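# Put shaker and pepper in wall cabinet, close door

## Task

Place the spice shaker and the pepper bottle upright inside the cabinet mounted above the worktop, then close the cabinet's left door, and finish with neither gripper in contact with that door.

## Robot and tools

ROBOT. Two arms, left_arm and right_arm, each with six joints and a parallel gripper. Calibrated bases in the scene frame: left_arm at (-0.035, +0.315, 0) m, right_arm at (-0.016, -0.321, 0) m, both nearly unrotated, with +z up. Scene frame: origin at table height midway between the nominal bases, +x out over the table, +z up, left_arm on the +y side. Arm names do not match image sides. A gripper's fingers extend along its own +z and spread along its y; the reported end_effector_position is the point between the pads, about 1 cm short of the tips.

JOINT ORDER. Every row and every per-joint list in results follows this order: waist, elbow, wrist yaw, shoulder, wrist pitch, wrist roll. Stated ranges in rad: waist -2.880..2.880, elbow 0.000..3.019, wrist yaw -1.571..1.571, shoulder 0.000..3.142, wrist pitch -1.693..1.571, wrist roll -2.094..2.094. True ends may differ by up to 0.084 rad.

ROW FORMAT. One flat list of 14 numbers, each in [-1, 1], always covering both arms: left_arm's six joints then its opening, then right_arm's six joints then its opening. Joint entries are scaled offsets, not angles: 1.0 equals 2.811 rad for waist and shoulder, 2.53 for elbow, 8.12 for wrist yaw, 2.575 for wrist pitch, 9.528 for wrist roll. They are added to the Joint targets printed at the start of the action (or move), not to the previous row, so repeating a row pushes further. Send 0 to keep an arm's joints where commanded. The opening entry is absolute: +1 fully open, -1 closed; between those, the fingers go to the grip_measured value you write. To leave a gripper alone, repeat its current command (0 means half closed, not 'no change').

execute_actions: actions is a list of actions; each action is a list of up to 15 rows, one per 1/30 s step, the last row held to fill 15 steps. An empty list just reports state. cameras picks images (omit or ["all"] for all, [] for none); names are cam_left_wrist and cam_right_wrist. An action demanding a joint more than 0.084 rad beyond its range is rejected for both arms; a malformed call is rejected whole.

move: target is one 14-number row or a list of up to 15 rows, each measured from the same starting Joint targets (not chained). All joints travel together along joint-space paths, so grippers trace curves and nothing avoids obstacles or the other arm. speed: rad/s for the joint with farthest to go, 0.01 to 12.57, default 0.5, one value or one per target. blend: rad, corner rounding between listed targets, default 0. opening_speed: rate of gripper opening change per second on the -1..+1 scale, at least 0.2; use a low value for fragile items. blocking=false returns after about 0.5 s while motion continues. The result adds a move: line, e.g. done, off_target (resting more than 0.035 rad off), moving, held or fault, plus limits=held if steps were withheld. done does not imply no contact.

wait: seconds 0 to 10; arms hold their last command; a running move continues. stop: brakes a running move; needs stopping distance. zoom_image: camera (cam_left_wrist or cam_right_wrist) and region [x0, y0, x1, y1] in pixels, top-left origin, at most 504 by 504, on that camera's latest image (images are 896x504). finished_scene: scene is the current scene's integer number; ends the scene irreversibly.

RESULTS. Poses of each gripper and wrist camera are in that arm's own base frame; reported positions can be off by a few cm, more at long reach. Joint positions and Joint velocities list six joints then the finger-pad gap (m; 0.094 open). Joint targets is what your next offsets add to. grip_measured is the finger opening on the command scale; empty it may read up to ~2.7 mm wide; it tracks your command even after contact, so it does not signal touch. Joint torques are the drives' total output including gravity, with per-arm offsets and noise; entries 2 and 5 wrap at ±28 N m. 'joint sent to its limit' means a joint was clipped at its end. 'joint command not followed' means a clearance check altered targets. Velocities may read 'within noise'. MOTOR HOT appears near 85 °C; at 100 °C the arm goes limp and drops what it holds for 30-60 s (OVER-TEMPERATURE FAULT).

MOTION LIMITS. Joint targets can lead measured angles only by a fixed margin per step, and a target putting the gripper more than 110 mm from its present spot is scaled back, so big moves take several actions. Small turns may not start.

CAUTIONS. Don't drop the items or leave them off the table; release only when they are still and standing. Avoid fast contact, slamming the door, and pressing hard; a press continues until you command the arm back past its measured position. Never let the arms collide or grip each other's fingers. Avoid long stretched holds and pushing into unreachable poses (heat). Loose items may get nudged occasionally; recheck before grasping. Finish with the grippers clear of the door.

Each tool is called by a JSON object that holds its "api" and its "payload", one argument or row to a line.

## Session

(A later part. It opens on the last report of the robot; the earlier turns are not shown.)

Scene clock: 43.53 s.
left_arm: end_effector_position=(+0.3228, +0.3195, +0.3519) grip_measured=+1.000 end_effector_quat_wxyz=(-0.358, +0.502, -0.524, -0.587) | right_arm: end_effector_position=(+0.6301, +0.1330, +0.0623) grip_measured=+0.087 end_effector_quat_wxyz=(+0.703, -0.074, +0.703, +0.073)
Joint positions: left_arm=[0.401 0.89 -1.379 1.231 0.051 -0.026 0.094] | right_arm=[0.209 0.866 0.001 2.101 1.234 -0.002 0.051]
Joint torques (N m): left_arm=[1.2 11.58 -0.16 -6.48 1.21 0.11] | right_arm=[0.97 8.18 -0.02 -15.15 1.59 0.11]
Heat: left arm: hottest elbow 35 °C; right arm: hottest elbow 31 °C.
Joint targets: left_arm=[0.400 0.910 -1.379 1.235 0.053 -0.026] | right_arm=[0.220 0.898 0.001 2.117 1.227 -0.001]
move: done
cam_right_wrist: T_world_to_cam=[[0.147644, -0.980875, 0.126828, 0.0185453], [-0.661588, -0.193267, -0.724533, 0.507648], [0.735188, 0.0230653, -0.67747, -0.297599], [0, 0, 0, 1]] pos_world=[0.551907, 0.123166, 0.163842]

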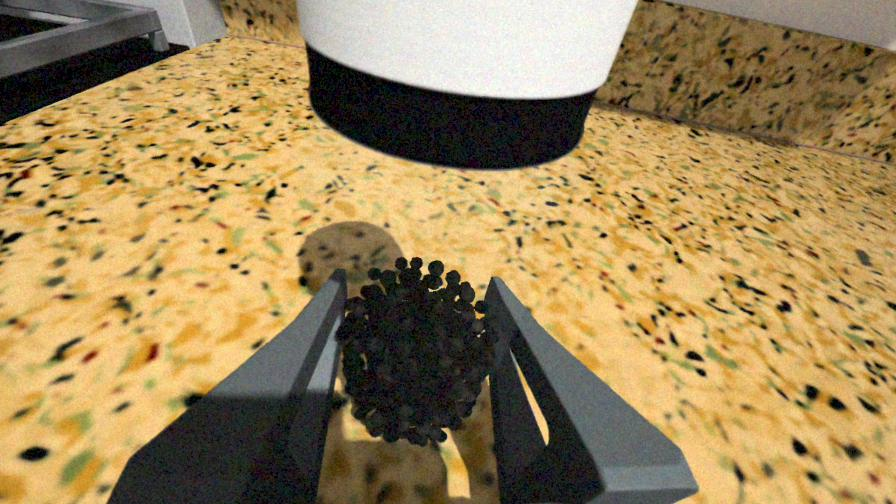

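{"api": "move", "payload": {
  "target": [
    [0,0,0,0,0,0,1,0,-0.0091,0,-0.0523,-0.0377,0,-0.12],
    [0,0,0,0,0,0,1,0,-0.149,0,-0.2295,-0.0936,0,-0.12],
    [0,0,0,0,0,0,1,-0.0192,0.1945,0,-0.3846,-0.5833,0,-0.12],
    [0,0,0,0,0,0,1,-0.0192,0.2889,0,-0.2736,-0.5526,0,-0.12]
  ],
  "speed": 0.8,
  "blend": 0.05,
  "cameras": ["cam_right_wrist"]
}}

{"api": "move", "payload": {
  "target": [
    [0,0,0,0,0,0,1,0,0.0874,0,0.0797,0,0,-0.12],
    [0,0,0,0,0,0,1,0,0.1688,0,0.1427,-0.0132,0,-0.12]
  ],
  "speed": 0.5,
  "blend": 0.03,
  "cameras": ["cam_right_wrist"]
}}

Scene clock: 47.67 s.
left_arm: end_effector_position=(+0.3228, +0.3195, +0.3519) grip_measured=+1.000 end_effector_quat_wxyz=(-0.358, +0.502, -0.524, -0.587) | right_arm: end_effector_position=(+0.6262, +0.1141, +0.5766) grip_measured=+0.087 end_effector_quat_wxyz=(+0.692, -0.065, +0.717, +0.062)
Joint positions: left_arm=[0.401 0.89 -1.379 1.231 0.051 -0.026 0.094] | right_arm=[0.181 1.561 0.001 1.376 -0.22 -0.002 0.051]
Joint torques (N m): left_arm=[1.32 11.56 -0.16 -6.24 1.17 0.12] | right_arm=[-1.38 17.96 -0.02 -14.56 2.78 0.11]
Heat: left arm: hottest elbow 35 °C; right arm: hottest elbow 32 °C.
Joint targets: left_arm=[0.400 0.910 -1.379 1.235 0.053 -0.026] | right_arm=[0.166 1.628 0.001 1.348 -0.196 -0.001]
move: off_target (right_arm); right_arm: the elbow is farthest, 0.068 rad from its target
cam_right_wrist: T_world_to_cam=[[0.124799, -0.983776, 0.128882, -0.0512845], [-0.691574, -0.179393, -0.699673, 0.876832], [0.711442, -0.00181261, -0.702742, 0.086466], [0, 0, 0, 1]] pos_world=[0.551279, 0.107002, 0.680869]

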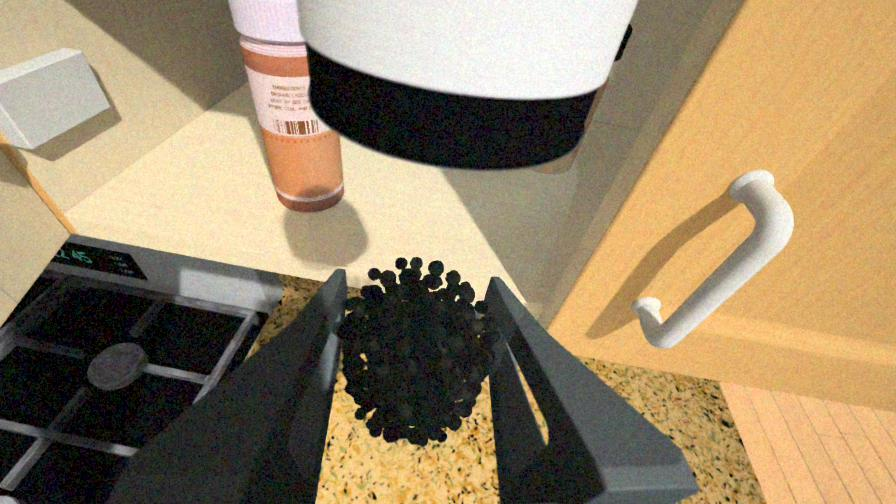

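Scene clock: 49.33 s.
left_arm: end_effector_position=(+0.3228, +0.3195, +0.3519) grip_measured=+1.000 end_effector_quat_wxyz=(-0.358, +0.502, -0.524, -0.587) | right_arm: end_effector_position=(+0.7657, +0.1397, +0.5667) grip_measured=+0.087 end_effector_quat_wxyz=(+0.697, -0.065, +0.711, +0.062)
Joint positions: left_arm=[0.401 0.89 -1.379 1.231 0.051 -0.026 0.094] | right_arm=[0.181 1.975 0.001 1.759 -0.236 -0.002 0.051]
Joint torques (N m): left_arm=[1.2 11.6 -0.15 -6.3 1.2 0.11] | right_arm=[-1.03 18.99 -0.02 -19.37 2.09 0.11]
Heat: left arm: hottest elbow 35 °C; right arm: hottest elbow 33 °C.
Joint targets: left_arm=[0.400 0.910 -1.379 1.235 0.053 -0.026] | right_arm=[0.166 2.055 0.001 1.749 -0.230 -0.001]
move: off_target (right_arm); right_arm: the elbow is farthest, 0.080 rad from its target
cam_right_wrist: T_world_to_cam=[[0.122806, -0.984141, 0.128006, -0.0401798], [-0.68101, -0.177389, -0.710464, 0.968682], [0.721903, 0.0000759418, -0.691994, -0.0341026], [0, 0, 0, 1]] pos_world=[0.689235, 0.132294, 0.669758]

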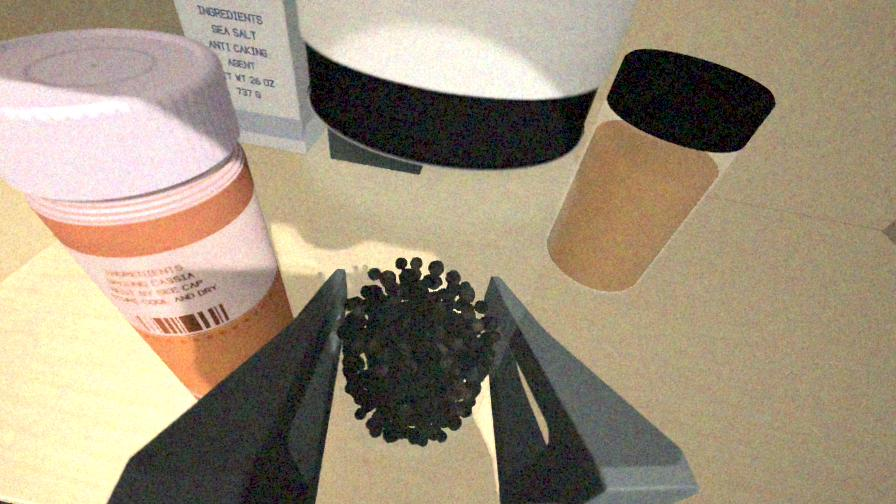

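{"api": "move", "payload": {
  "target": [0,0,0,0,0,0,1,-0.0125,-0.02,0,-0.004,0.012,0,-0.12],
  "speed": 0.2,
  "cameras": []
}}

Scene clock: 50.43 s.
left_arm: end_effector_position=(+0.3228, +0.3195, +0.3519) grip_measured=+1.000 end_effector_quat_wxyz=(-0.358, +0.502, -0.524, -0.587) | right_arm: end_effector_position=(+0.7708, +0.1083, +0.5677) grip_measured=+0.087 end_effector_quat_wxyz=(+0.700, -0.050, +0.711, +0.048)
Joint positions: left_arm=[0.401 0.89 -1.379 1.231 0.051 -0.026 0.094] | right_arm=[0.14 1.975 0.001 1.759 -0.232 -0.002 0.051]
Joint torques (N m): left_arm=[1.26 11.54 -0.15 -6.42 1.21 0.11] | right_arm=[-0.44 14.24 -0.06 -20.25 3.14 0.14]
Heat: left arm: hottest elbow 35 °C; right arm: hottest elbow 33 °C.
Joint targets: left_arm=[0.400 0.910 -1.379 1.235 0.053 -0.026] | right_arm=[0.131 2.005 0.000 1.738 -0.199 -0.001]
move: done

{"api": "move", "payload": {
  "target": [0,0,0,0,0,0,1,0.0125,-0.03,0,-0.007,0.027,0,-0.12],
  "speed": 0.2,
  "cameras": ["cam_right_wrist"]
}}

Scene clock: 51.67 s.
left_arm: end_effector_position=(+0.3228, +0.3195, +0.3519) grip_measured=+1.000 end_effector_quat_wxyz=(-0.358, +0.502, -0.524, -0.587) | right_arm: end_effector_position=(+0.7741, +0.1175, +0.5448) grip_measured=+0.087 end_effector_quat_wxyz=(+0.701, -0.054, +0.709, +0.052)
Joint positions: left_arm=[0.401 0.89 -1.379 1.231 0.051 -0.026 0.094] | right_arm=[0.151 1.911 0.001 1.759 -0.162 -0.002 0.051]
Joint torques (N m): left_arm=[1.2 11.55 -0.15 -6.53 1.18 0.1] | right_arm=[0.85 13.35 -0.07 -21.95 3.04 0.08]
Heat: left arm: hottest elbow 35 °C; right arm: hottest elbow 33 °C.
Joint targets: left_arm=[0.400 0.910 -1.379 1.235 0.053 -0.026] | right_arm=[0.166 1.929 0.000 1.718 -0.129 -0.001]
move: off_target (right_arm); right_arm: the shoulder is farthest, 0.040 rad from its target
cam_right_wrist: T_world_to_cam=[[0.0922703, -0.987533, 0.127534, -0.0358815], [-0.679191, -0.156079, -0.717174, 0.954619], [0.728139, -0.0204463, -0.685125, -0.0613818], [0, 0, 0, 1]] pos_world=[0.696374, 0.112307, 0.64715]

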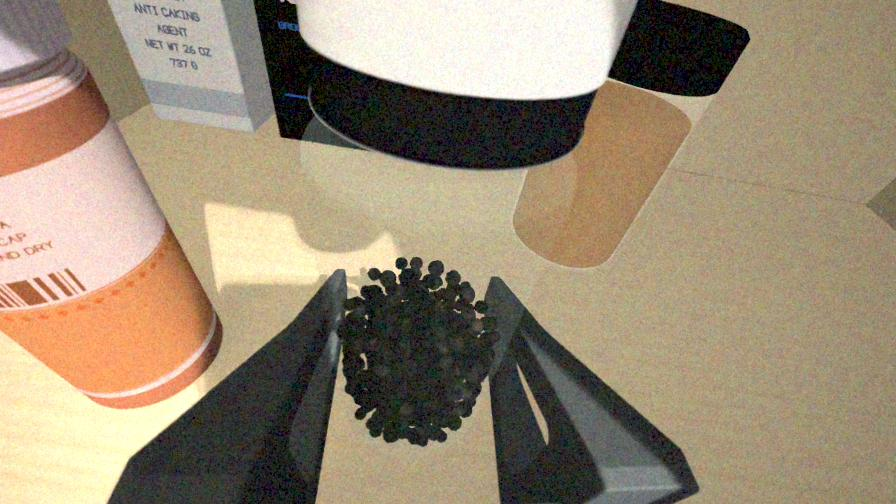

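{"api": "move", "payload": {
  "target": [0,0,0,0,0,0,1,0,-0.012,0,-0.003,0.01,0,-0.12],
  "speed": 0.1,
  "cameras": []
}}

{"api": "move", "payload": {
  "target": [0,0,0,0,0,0,1,0,-0.008,0,-0.002,0.006,0,-0.12],
  "speed": 0.1,
  "cameras": []
}}

Scene clock: 52.70 s.
left_arm: end_effector_position=(+0.3228, +0.3195, +0.3519) grip_measured=+1.000 end_effector_quat_wxyz=(-0.358, +0.502, -0.524, -0.587) | right_arm: end_effector_position=(+0.7754, +0.1177, +0.5348) grip_measured=+0.087 end_effector_quat_wxyz=(+0.701, -0.054, +0.709, +0.052)
Joint positions: left_arm=[0.401 0.89 -1.379 1.231 0.051 -0.026 0.094] | right_arm=[0.151 1.885 0.001 1.759 -0.137 -0.002 0.051]
Joint torques (N m): left_arm=[1.26 11.59 -0.15 -6.48 1.22 0.11] | right_arm=[1.2 12.82 0 -23.18 3.11 0.19]
Heat: left arm: hottest elbow 36 °C; right arm: hottest elbow 33 °C.
Joint targets: left_arm=[0.400 0.910 -1.379 1.235 0.053 -0.026] | right_arm=[0.166 1.898 0.000 1.710 -0.103 -0.001]
move: off_target (right_arm); right_arm: the shoulder is farthest, 0.049 rad from its target

Scene clock: 53.50 s.
left_arm: end_effector_position=(+0.3228, +0.3195, +0.3519) grip_measured=+1.000 end_effector_quat_wxyz=(-0.358, +0.502, -0.524, -0.587) | right_arm: end_effector_position=(+0.7735, +0.1174, +0.5339) grip_measured=+0.087 end_effector_quat_wxyz=(+0.704, -0.054, +0.706, +0.053)
Joint positions: left_arm=[0.401 0.89 -1.379 1.231 0.051 -0.026 0.094] | right_arm=[0.151 1.867 0.001 1.752 -0.118 -0.002 0.051]
Joint torques (N m): left_arm=[1.03 11.55 -0.15 -6.3 1.17 0.1] | right_arm=[1.61 12.59 -0.02 -23.53 3.28 0.12]
Heat: left arm: hottest elbow 36 °C; right arm: hottest elbow 33 °C.
Joint targets: left_arm=[0.400 0.910 -1.379 1.235 0.053 -0.026] | right_arm=[0.166 1.878 0.000 1.704 -0.088 -0.001]
move: off_target (right_arm); right_arm: the shoulder is farthest, 0.047 rad from its target

{"api": "move", "payload": {
  "target": [0,0,0,0,0,0,1,0,-0.007,0,0.0,0.004,0,-0.12],
  "speed": 0.1,
  "cameras": ["cam_right_wrist"]
}}

Scene clock: 54.37 s.
left_arm: end_effector_position=(+0.3228, +0.3195, +0.3519) grip_measured=+1.000 end_effector_quat_wxyz=(-0.358, +0.502, -0.524, -0.587) | right_arm: end_effector_position=(+0.7717, +0.1171, +0.5335) grip_measured=+0.087 end_effector_quat_wxyz=(+0.707, -0.054, +0.703, +0.053)
Joint positions: left_arm=[0.401 0.89 -1.379 1.231 0.051 -0.026 0.094] | right_arm=[0.151 1.854 0.001 1.746 -0.103 -0.002 0.051]
Joint torques (N m): left_arm=[1.14 11.58 -0.15 -6.3 1.21 0.11] | right_arm=[1.44 12.66 0.03 -21.77 2.86 0.11]
Heat: left arm: hottest elbow 36 °C; right arm: hottest elbow 33 °C.
Joint targets: left_arm=[0.400 0.910 -1.379 1.235 0.053 -0.026] | right_arm=[0.166 1.861 0.000 1.704 -0.078 -0.001]
move: off_target (right_arm); right_arm: the shoulder is farthest, 0.042 rad from its target
cam_right_wrist: T_world_to_cam=[[0.0903435, -0.987834, 0.126579, -0.0325686], [-0.668328, -0.154365, -0.727674, 0.941962], [0.73836, -0.0188555, -0.674143, -0.0813262], [0, 0, 0, 1]] pos_world=[0.69253, 0.1117, 0.634738]

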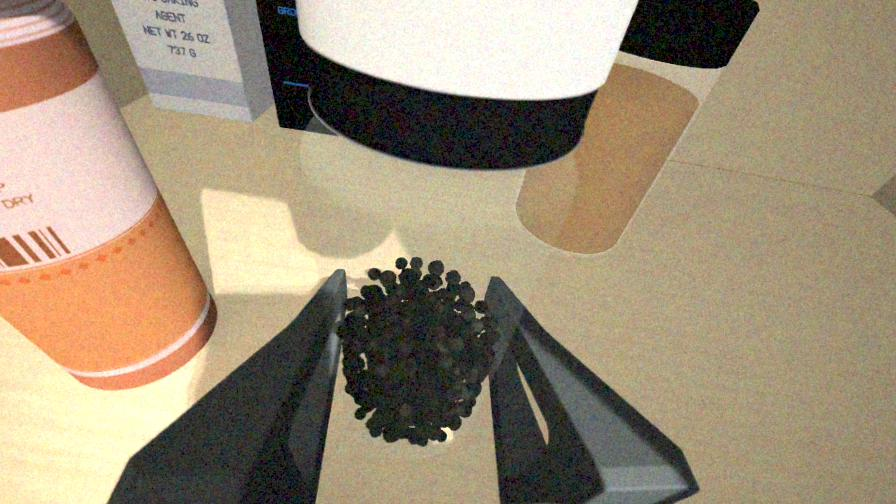

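Contact (z held, φ≈0). Release.

{"api": "move", "payload": {
  "target": [0,0,0,0,0,0,1,0,0,0,0,-0.003,0,0.4],
  "opening_speed": 0.5,
  "cameras": ["cam_right_wrist"]
}}

Scene clock: 55.87 s.
left_arm: end_effector_position=(+0.3228, +0.3195, +0.3519) grip_measured=+1.000 end_effector_quat_wxyz=(-0.358, +0.502, -0.524, -0.587) | right_arm: end_effector_position=(+0.7640, +0.1160, +0.5477) grip_measured=+0.396 end_effector_quat_wxyz=(+0.713, -0.053, +0.697, +0.053)
Joint positions: left_arm=[0.401 0.89 -1.379 1.231 0.051 -0.026 0.094] | right_arm=[0.151 1.853 0.001 1.727 -0.103 -0.002 0.066]
Joint torques (N m): left_arm=[1.08 11.59 -0.16 -6.3 1.21 0.11] | right_arm=[1.26 12.44 -0.01 -19.14 2.56 0.09]
Heat: left arm: hottest elbow 36 °C; right arm: hottest elbow 33 °C.
Joint targets: left_arm=[0.400 0.910 -1.379 1.235 0.053 -0.026] | right_arm=[0.166 1.860 0.000 1.704 -0.086 -0.001]
move: done
cam_right_wrist: T_world_to_cam=[[0.088047, -0.988181, 0.12548, -0.0324698], [-0.654723, -0.152347, -0.740357, 0.943196], [0.750723, -0.0169682, -0.660399, -0.0833649], [0, 0, 0, 1]] pos_world=[0.682975, 0.110192, 0.647322]

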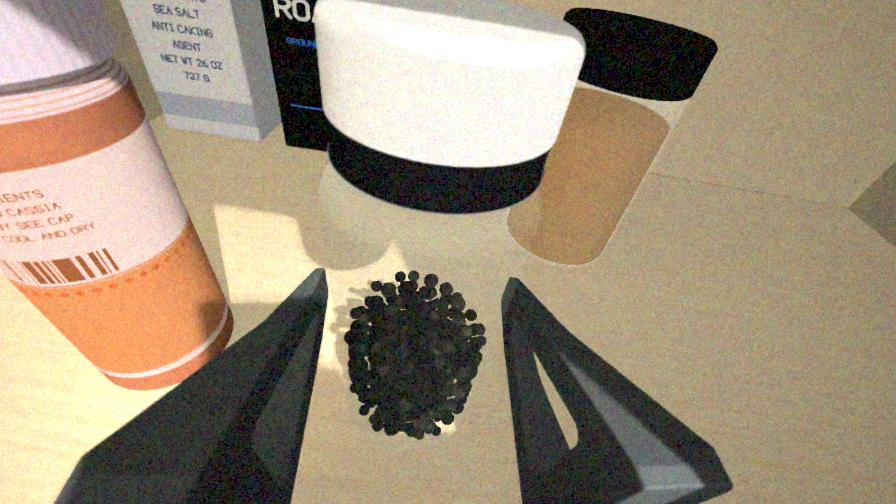

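{"api": "move", "payload": {
  "target": [
    [0,0,0,0,0,0,1,0,-0.0779,0,-0.0658,-0.0031,0,0.4],
    [0,0,0,0,0,0,1,0,-0.2016,0,-0.2398,-0.0715,0,0.4]
  ],
  "speed": [0.4,0.9],
  "blend": 0.04,
  "cameras": ["cam_right_wrist"]
}}

Scene clock: 58.00 s.
left_arm: end_effector_position=(+0.3228, +0.3195, +0.3519) grip_measured=+1.000 end_effector_quat_wxyz=(-0.358, +0.502, -0.524, -0.587) | right_arm: end_effector_position=(+0.4845, +0.0733, +0.6257) grip_measured=+0.397 end_effector_quat_wxyz=(+0.726, -0.052, +0.683, +0.054)
Joint positions: left_arm=[0.401 0.89 -1.379 1.231 0.051 -0.026 0.094] | right_arm=[0.151 1.347 0.001 1.022 -0.264 -0.002 0.066]
Joint torques (N m): left_arm=[1.03 11.58 -0.15 -6.18 1.18 0.11] | right_arm=[1.14 11.63 -0.06 -5.66 1.68 0.09]
Heat: left arm: hottest elbow 36 °C; right arm: hottest elbow 33 °C.
Joint targets: left_arm=[0.400 0.910 -1.379 1.235 0.053 -0.026] | right_arm=[0.166 1.351 0.000 1.030 -0.269 -0.001]
move: done
cam_right_wrist: T_world_to_cam=[[0.0834948, -0.98888, 0.123061, -0.0559424], [-0.626951, -0.148117, -0.764849, 0.813073], [0.774571, -0.0132924, -0.632347, 0.147901], [0, 0, 0, 1]] pos_world=[0.399868, 0.0670757, 0.722287]

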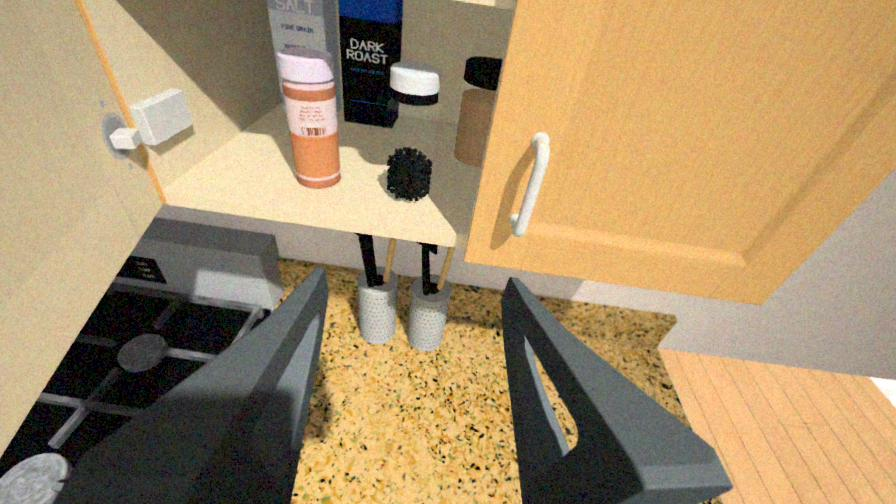

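{"api": "move", "payload": {
  "target": [
    [0,0,0,0,0,0,1,0.4034,-0.0296,0.1786,-0.0628,-0.0346,0,-0.97],
    [0,0,0,0,0,0,1,0.3291,0.1498,0.1713,0.1504,0.0221,0,-0.97],
    [0,0,0,0,0,0,1,0.2652,0.1901,0.1738,0.1832,0.0183,0,-0.97],
    [0,0,0,0,0,0,1,0.195,0.1498,0.1508,0.1504,0.0221,0,-0.97],
    [0,0,0,0,0,0,1,0.1384,0.1498,0.1188,0.1504,0.0221,0,-0.97],
    [0,0,0,0,0,0,1,0.0828,0.1751,0.075,0.1713,0.02,0,-0.97]
  ],
  "speed": [0.9,0.9,0.4,0.4,0.4,0.4],
  "blend": 0.04,
  "cameras": ["cam_right_wrist"]
}}

Scene clock: 63.87 s.
left_arm: end_effector_position=(+0.3228, +0.3195, +0.3519) grip_measured=+1.000 end_effector_quat_wxyz=(-0.358, +0.502, -0.524, -0.587) | right_arm: end_effector_position=(+0.6341, +0.1670, +0.6026) grip_measured=-0.967 end_effector_quat_wxyz=(+0.705, +0.072, +0.702, -0.071)
Joint positions: left_arm=[0.401 0.89 -1.379 1.231 0.051 -0.026 0.094] | right_arm=[0.41 1.732 0.613 1.498 -0.231 -0.001 0.002]
Joint torques (N m): left_arm=[1.26 11.58 -0.15 -6.18 1.17 0.11] | right_arm=[-0.62 17.25 -0.16 -12.92 2.15 0.11]
Motor temperatures (°C): left_arm=[27 36 24 31 26 23 25] | right_arm=[23 34 26 28 27 22 25]
Heat: left arm: hottest elbow 36 °C; right arm: hottest elbow 34 °C.
Joint targets: left_arm=[0.400 0.910 -1.379 1.235 0.053 -0.026] | right_arm=[0.399 1.794 0.610 1.512 -0.218 -0.001]
move: off_target (right_arm); right_arm: the elbow is farthest, 0.062 rad from its target
cam_right_wrist: T_world_to_cam=[[-0.257565, -0.958314, 0.12367, 0.237898], [-0.680977, 0.0892262, -0.726848, 0.874831], [0.685515, -0.271427, -0.675572, 0.144303], [0, 0, 0, 1]] pos_world=[0.558092, 0.189091, 0.703936]

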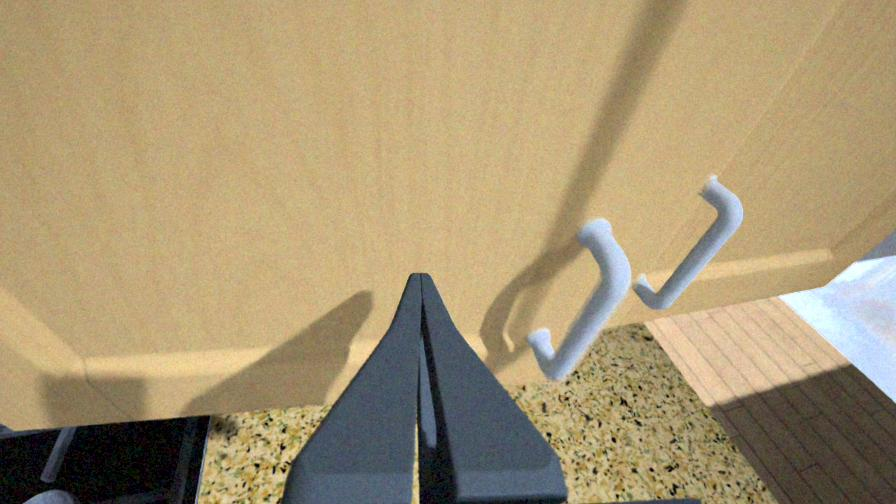

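{"api": "move", "payload": {
  "target": [
    [0,0,0,0,0,0,1,-0.0217,0.0285,-0.0198,0.0222,-0.0041,0,-0.97],
    [0,0,0,0,0,0,1,-0.0217,0.0609,-0.0198,0.0459,-0.0045,0,-0.97]
  ],
  "speed": 0.17,
  "blend": 0.01,
  "cameras": ["cam_right_wrist"]
}}

{"api": "move", "payload": {
  "target": [0,0,0,0,0,0,1,0,-0.2364,0,-0.2174,0.1,0,-0.97],
  "speed": 0.9,
  "cameras": ["cam_right_wrist"]
}}

Scene clock: 65.97 s.
left_arm: end_effector_position=(+0.3228, +0.3195, +0.3519) grip_measured=+1.000 end_effector_quat_wxyz=(-0.358, +0.502, -0.524, -0.587) | right_arm: end_effector_position=(+0.6764, +0.1677, +0.6134) grip_measured=-0.967 end_effector_quat_wxyz=(+0.712, +0.039, +0.701, -0.034)
Joint positions: left_arm=[0.401 0.89 -1.379 1.231 0.051 -0.026 0.094] | right_arm=[0.352 1.857 0.456 1.587 -0.252 -0.001 0.002]
Joint torques (N m): left_arm=[0.97 11.59 -0.15 -6.42 1.17 0.11] | right_arm=[-0.56 19.7 -0.32 -10.05 2.66 0.14]
Heat: left arm: hottest elbow 37 °C; right arm: hottest elbow 34 °C.
Joint targets: left_arm=[0.400 0.910 -1.379 1.235 0.053 -0.026] | right_arm=[0.337 1.948 0.449 1.641 -0.230 -0.001]
move: off_target (right_arm); right_arm: the elbow is farthest, 0.091 rad from its target
cam_right_wrist: T_world_to_cam=[[-0.161807, -0.979764, 0.117814, 0.19046], [-0.677428, 0.0234681, -0.735215, 0.925065], [0.717573, -0.198773, -0.667517, 0.08395], [0, 0, 0, 1]] pos_world=[0.597242, 0.181583, 0.713721]

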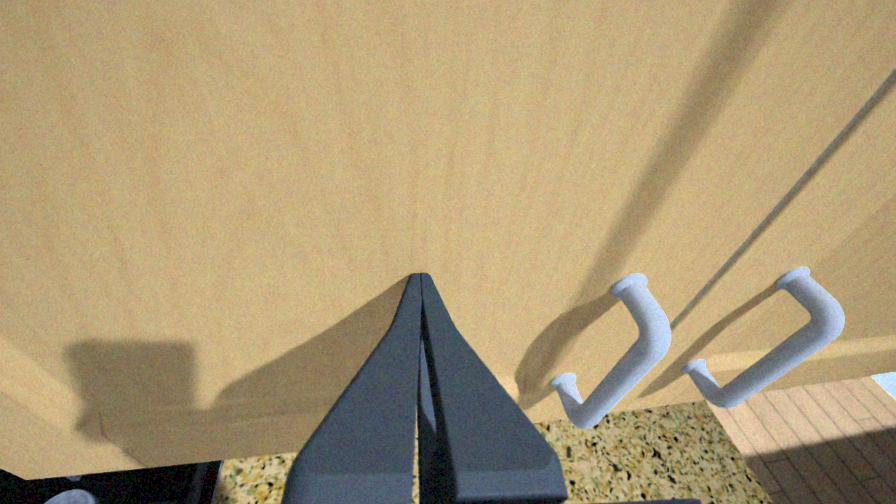

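Scene clock: 67.53 s.
left_arm: end_effector_position=(+0.3228, +0.3195, +0.3519) grip_measured=+1.000 end_effector_quat_wxyz=(-0.358, +0.502, -0.524, -0.587) | right_arm: end_effector_position=(+0.4591, +0.0882, +0.6856) grip_measured=-0.967 end_effector_quat_wxyz=(+0.805, +0.081, +0.587, +0.011)
Joint positions: left_arm=[0.401 0.89 -1.379 1.231 0.051 -0.026 0.094] | right_arm=[0.352 1.346 0.451 1.024 0.015 -0.001 0.002]
Joint torques (N m): left_arm=[1.38 11.55 -0.15 -6.48 1.18 0.1] | right_arm=[-0.67 11.25 -0.21 -4.66 2.15 0.11]
Heat: left arm: hottest elbow 37 °C; right arm: hottest elbow 34 °C.
Joint targets: left_arm=[0.400 0.910 -1.379 1.235 0.053 -0.026] | right_arm=[0.337 1.350 0.449 1.030 0.028 -0.001]
move: done
cam_right_wrist: T_world_to_cam=[[-0.169338, -0.984709, -0.0409018, 0.181699], [-0.430358, 0.111215, -0.895781, 0.82174], [0.886632, -0.134087, -0.44261, 0.0347045], [0, 0, 0, 1]] pos_world=[0.353641, 0.0921838, 0.758891]

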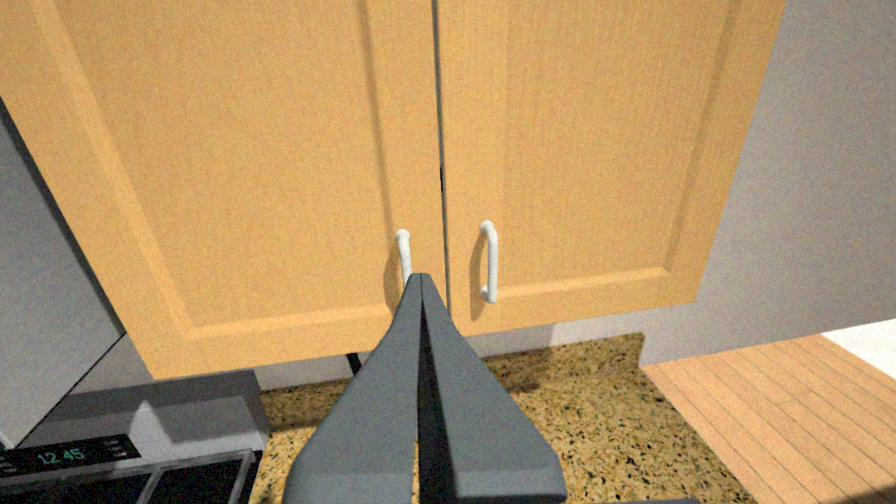

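Closed and clear.

{"api": "finished_scene", "payload": {
  "scene": 2
}}

The scene is finished: the task was done.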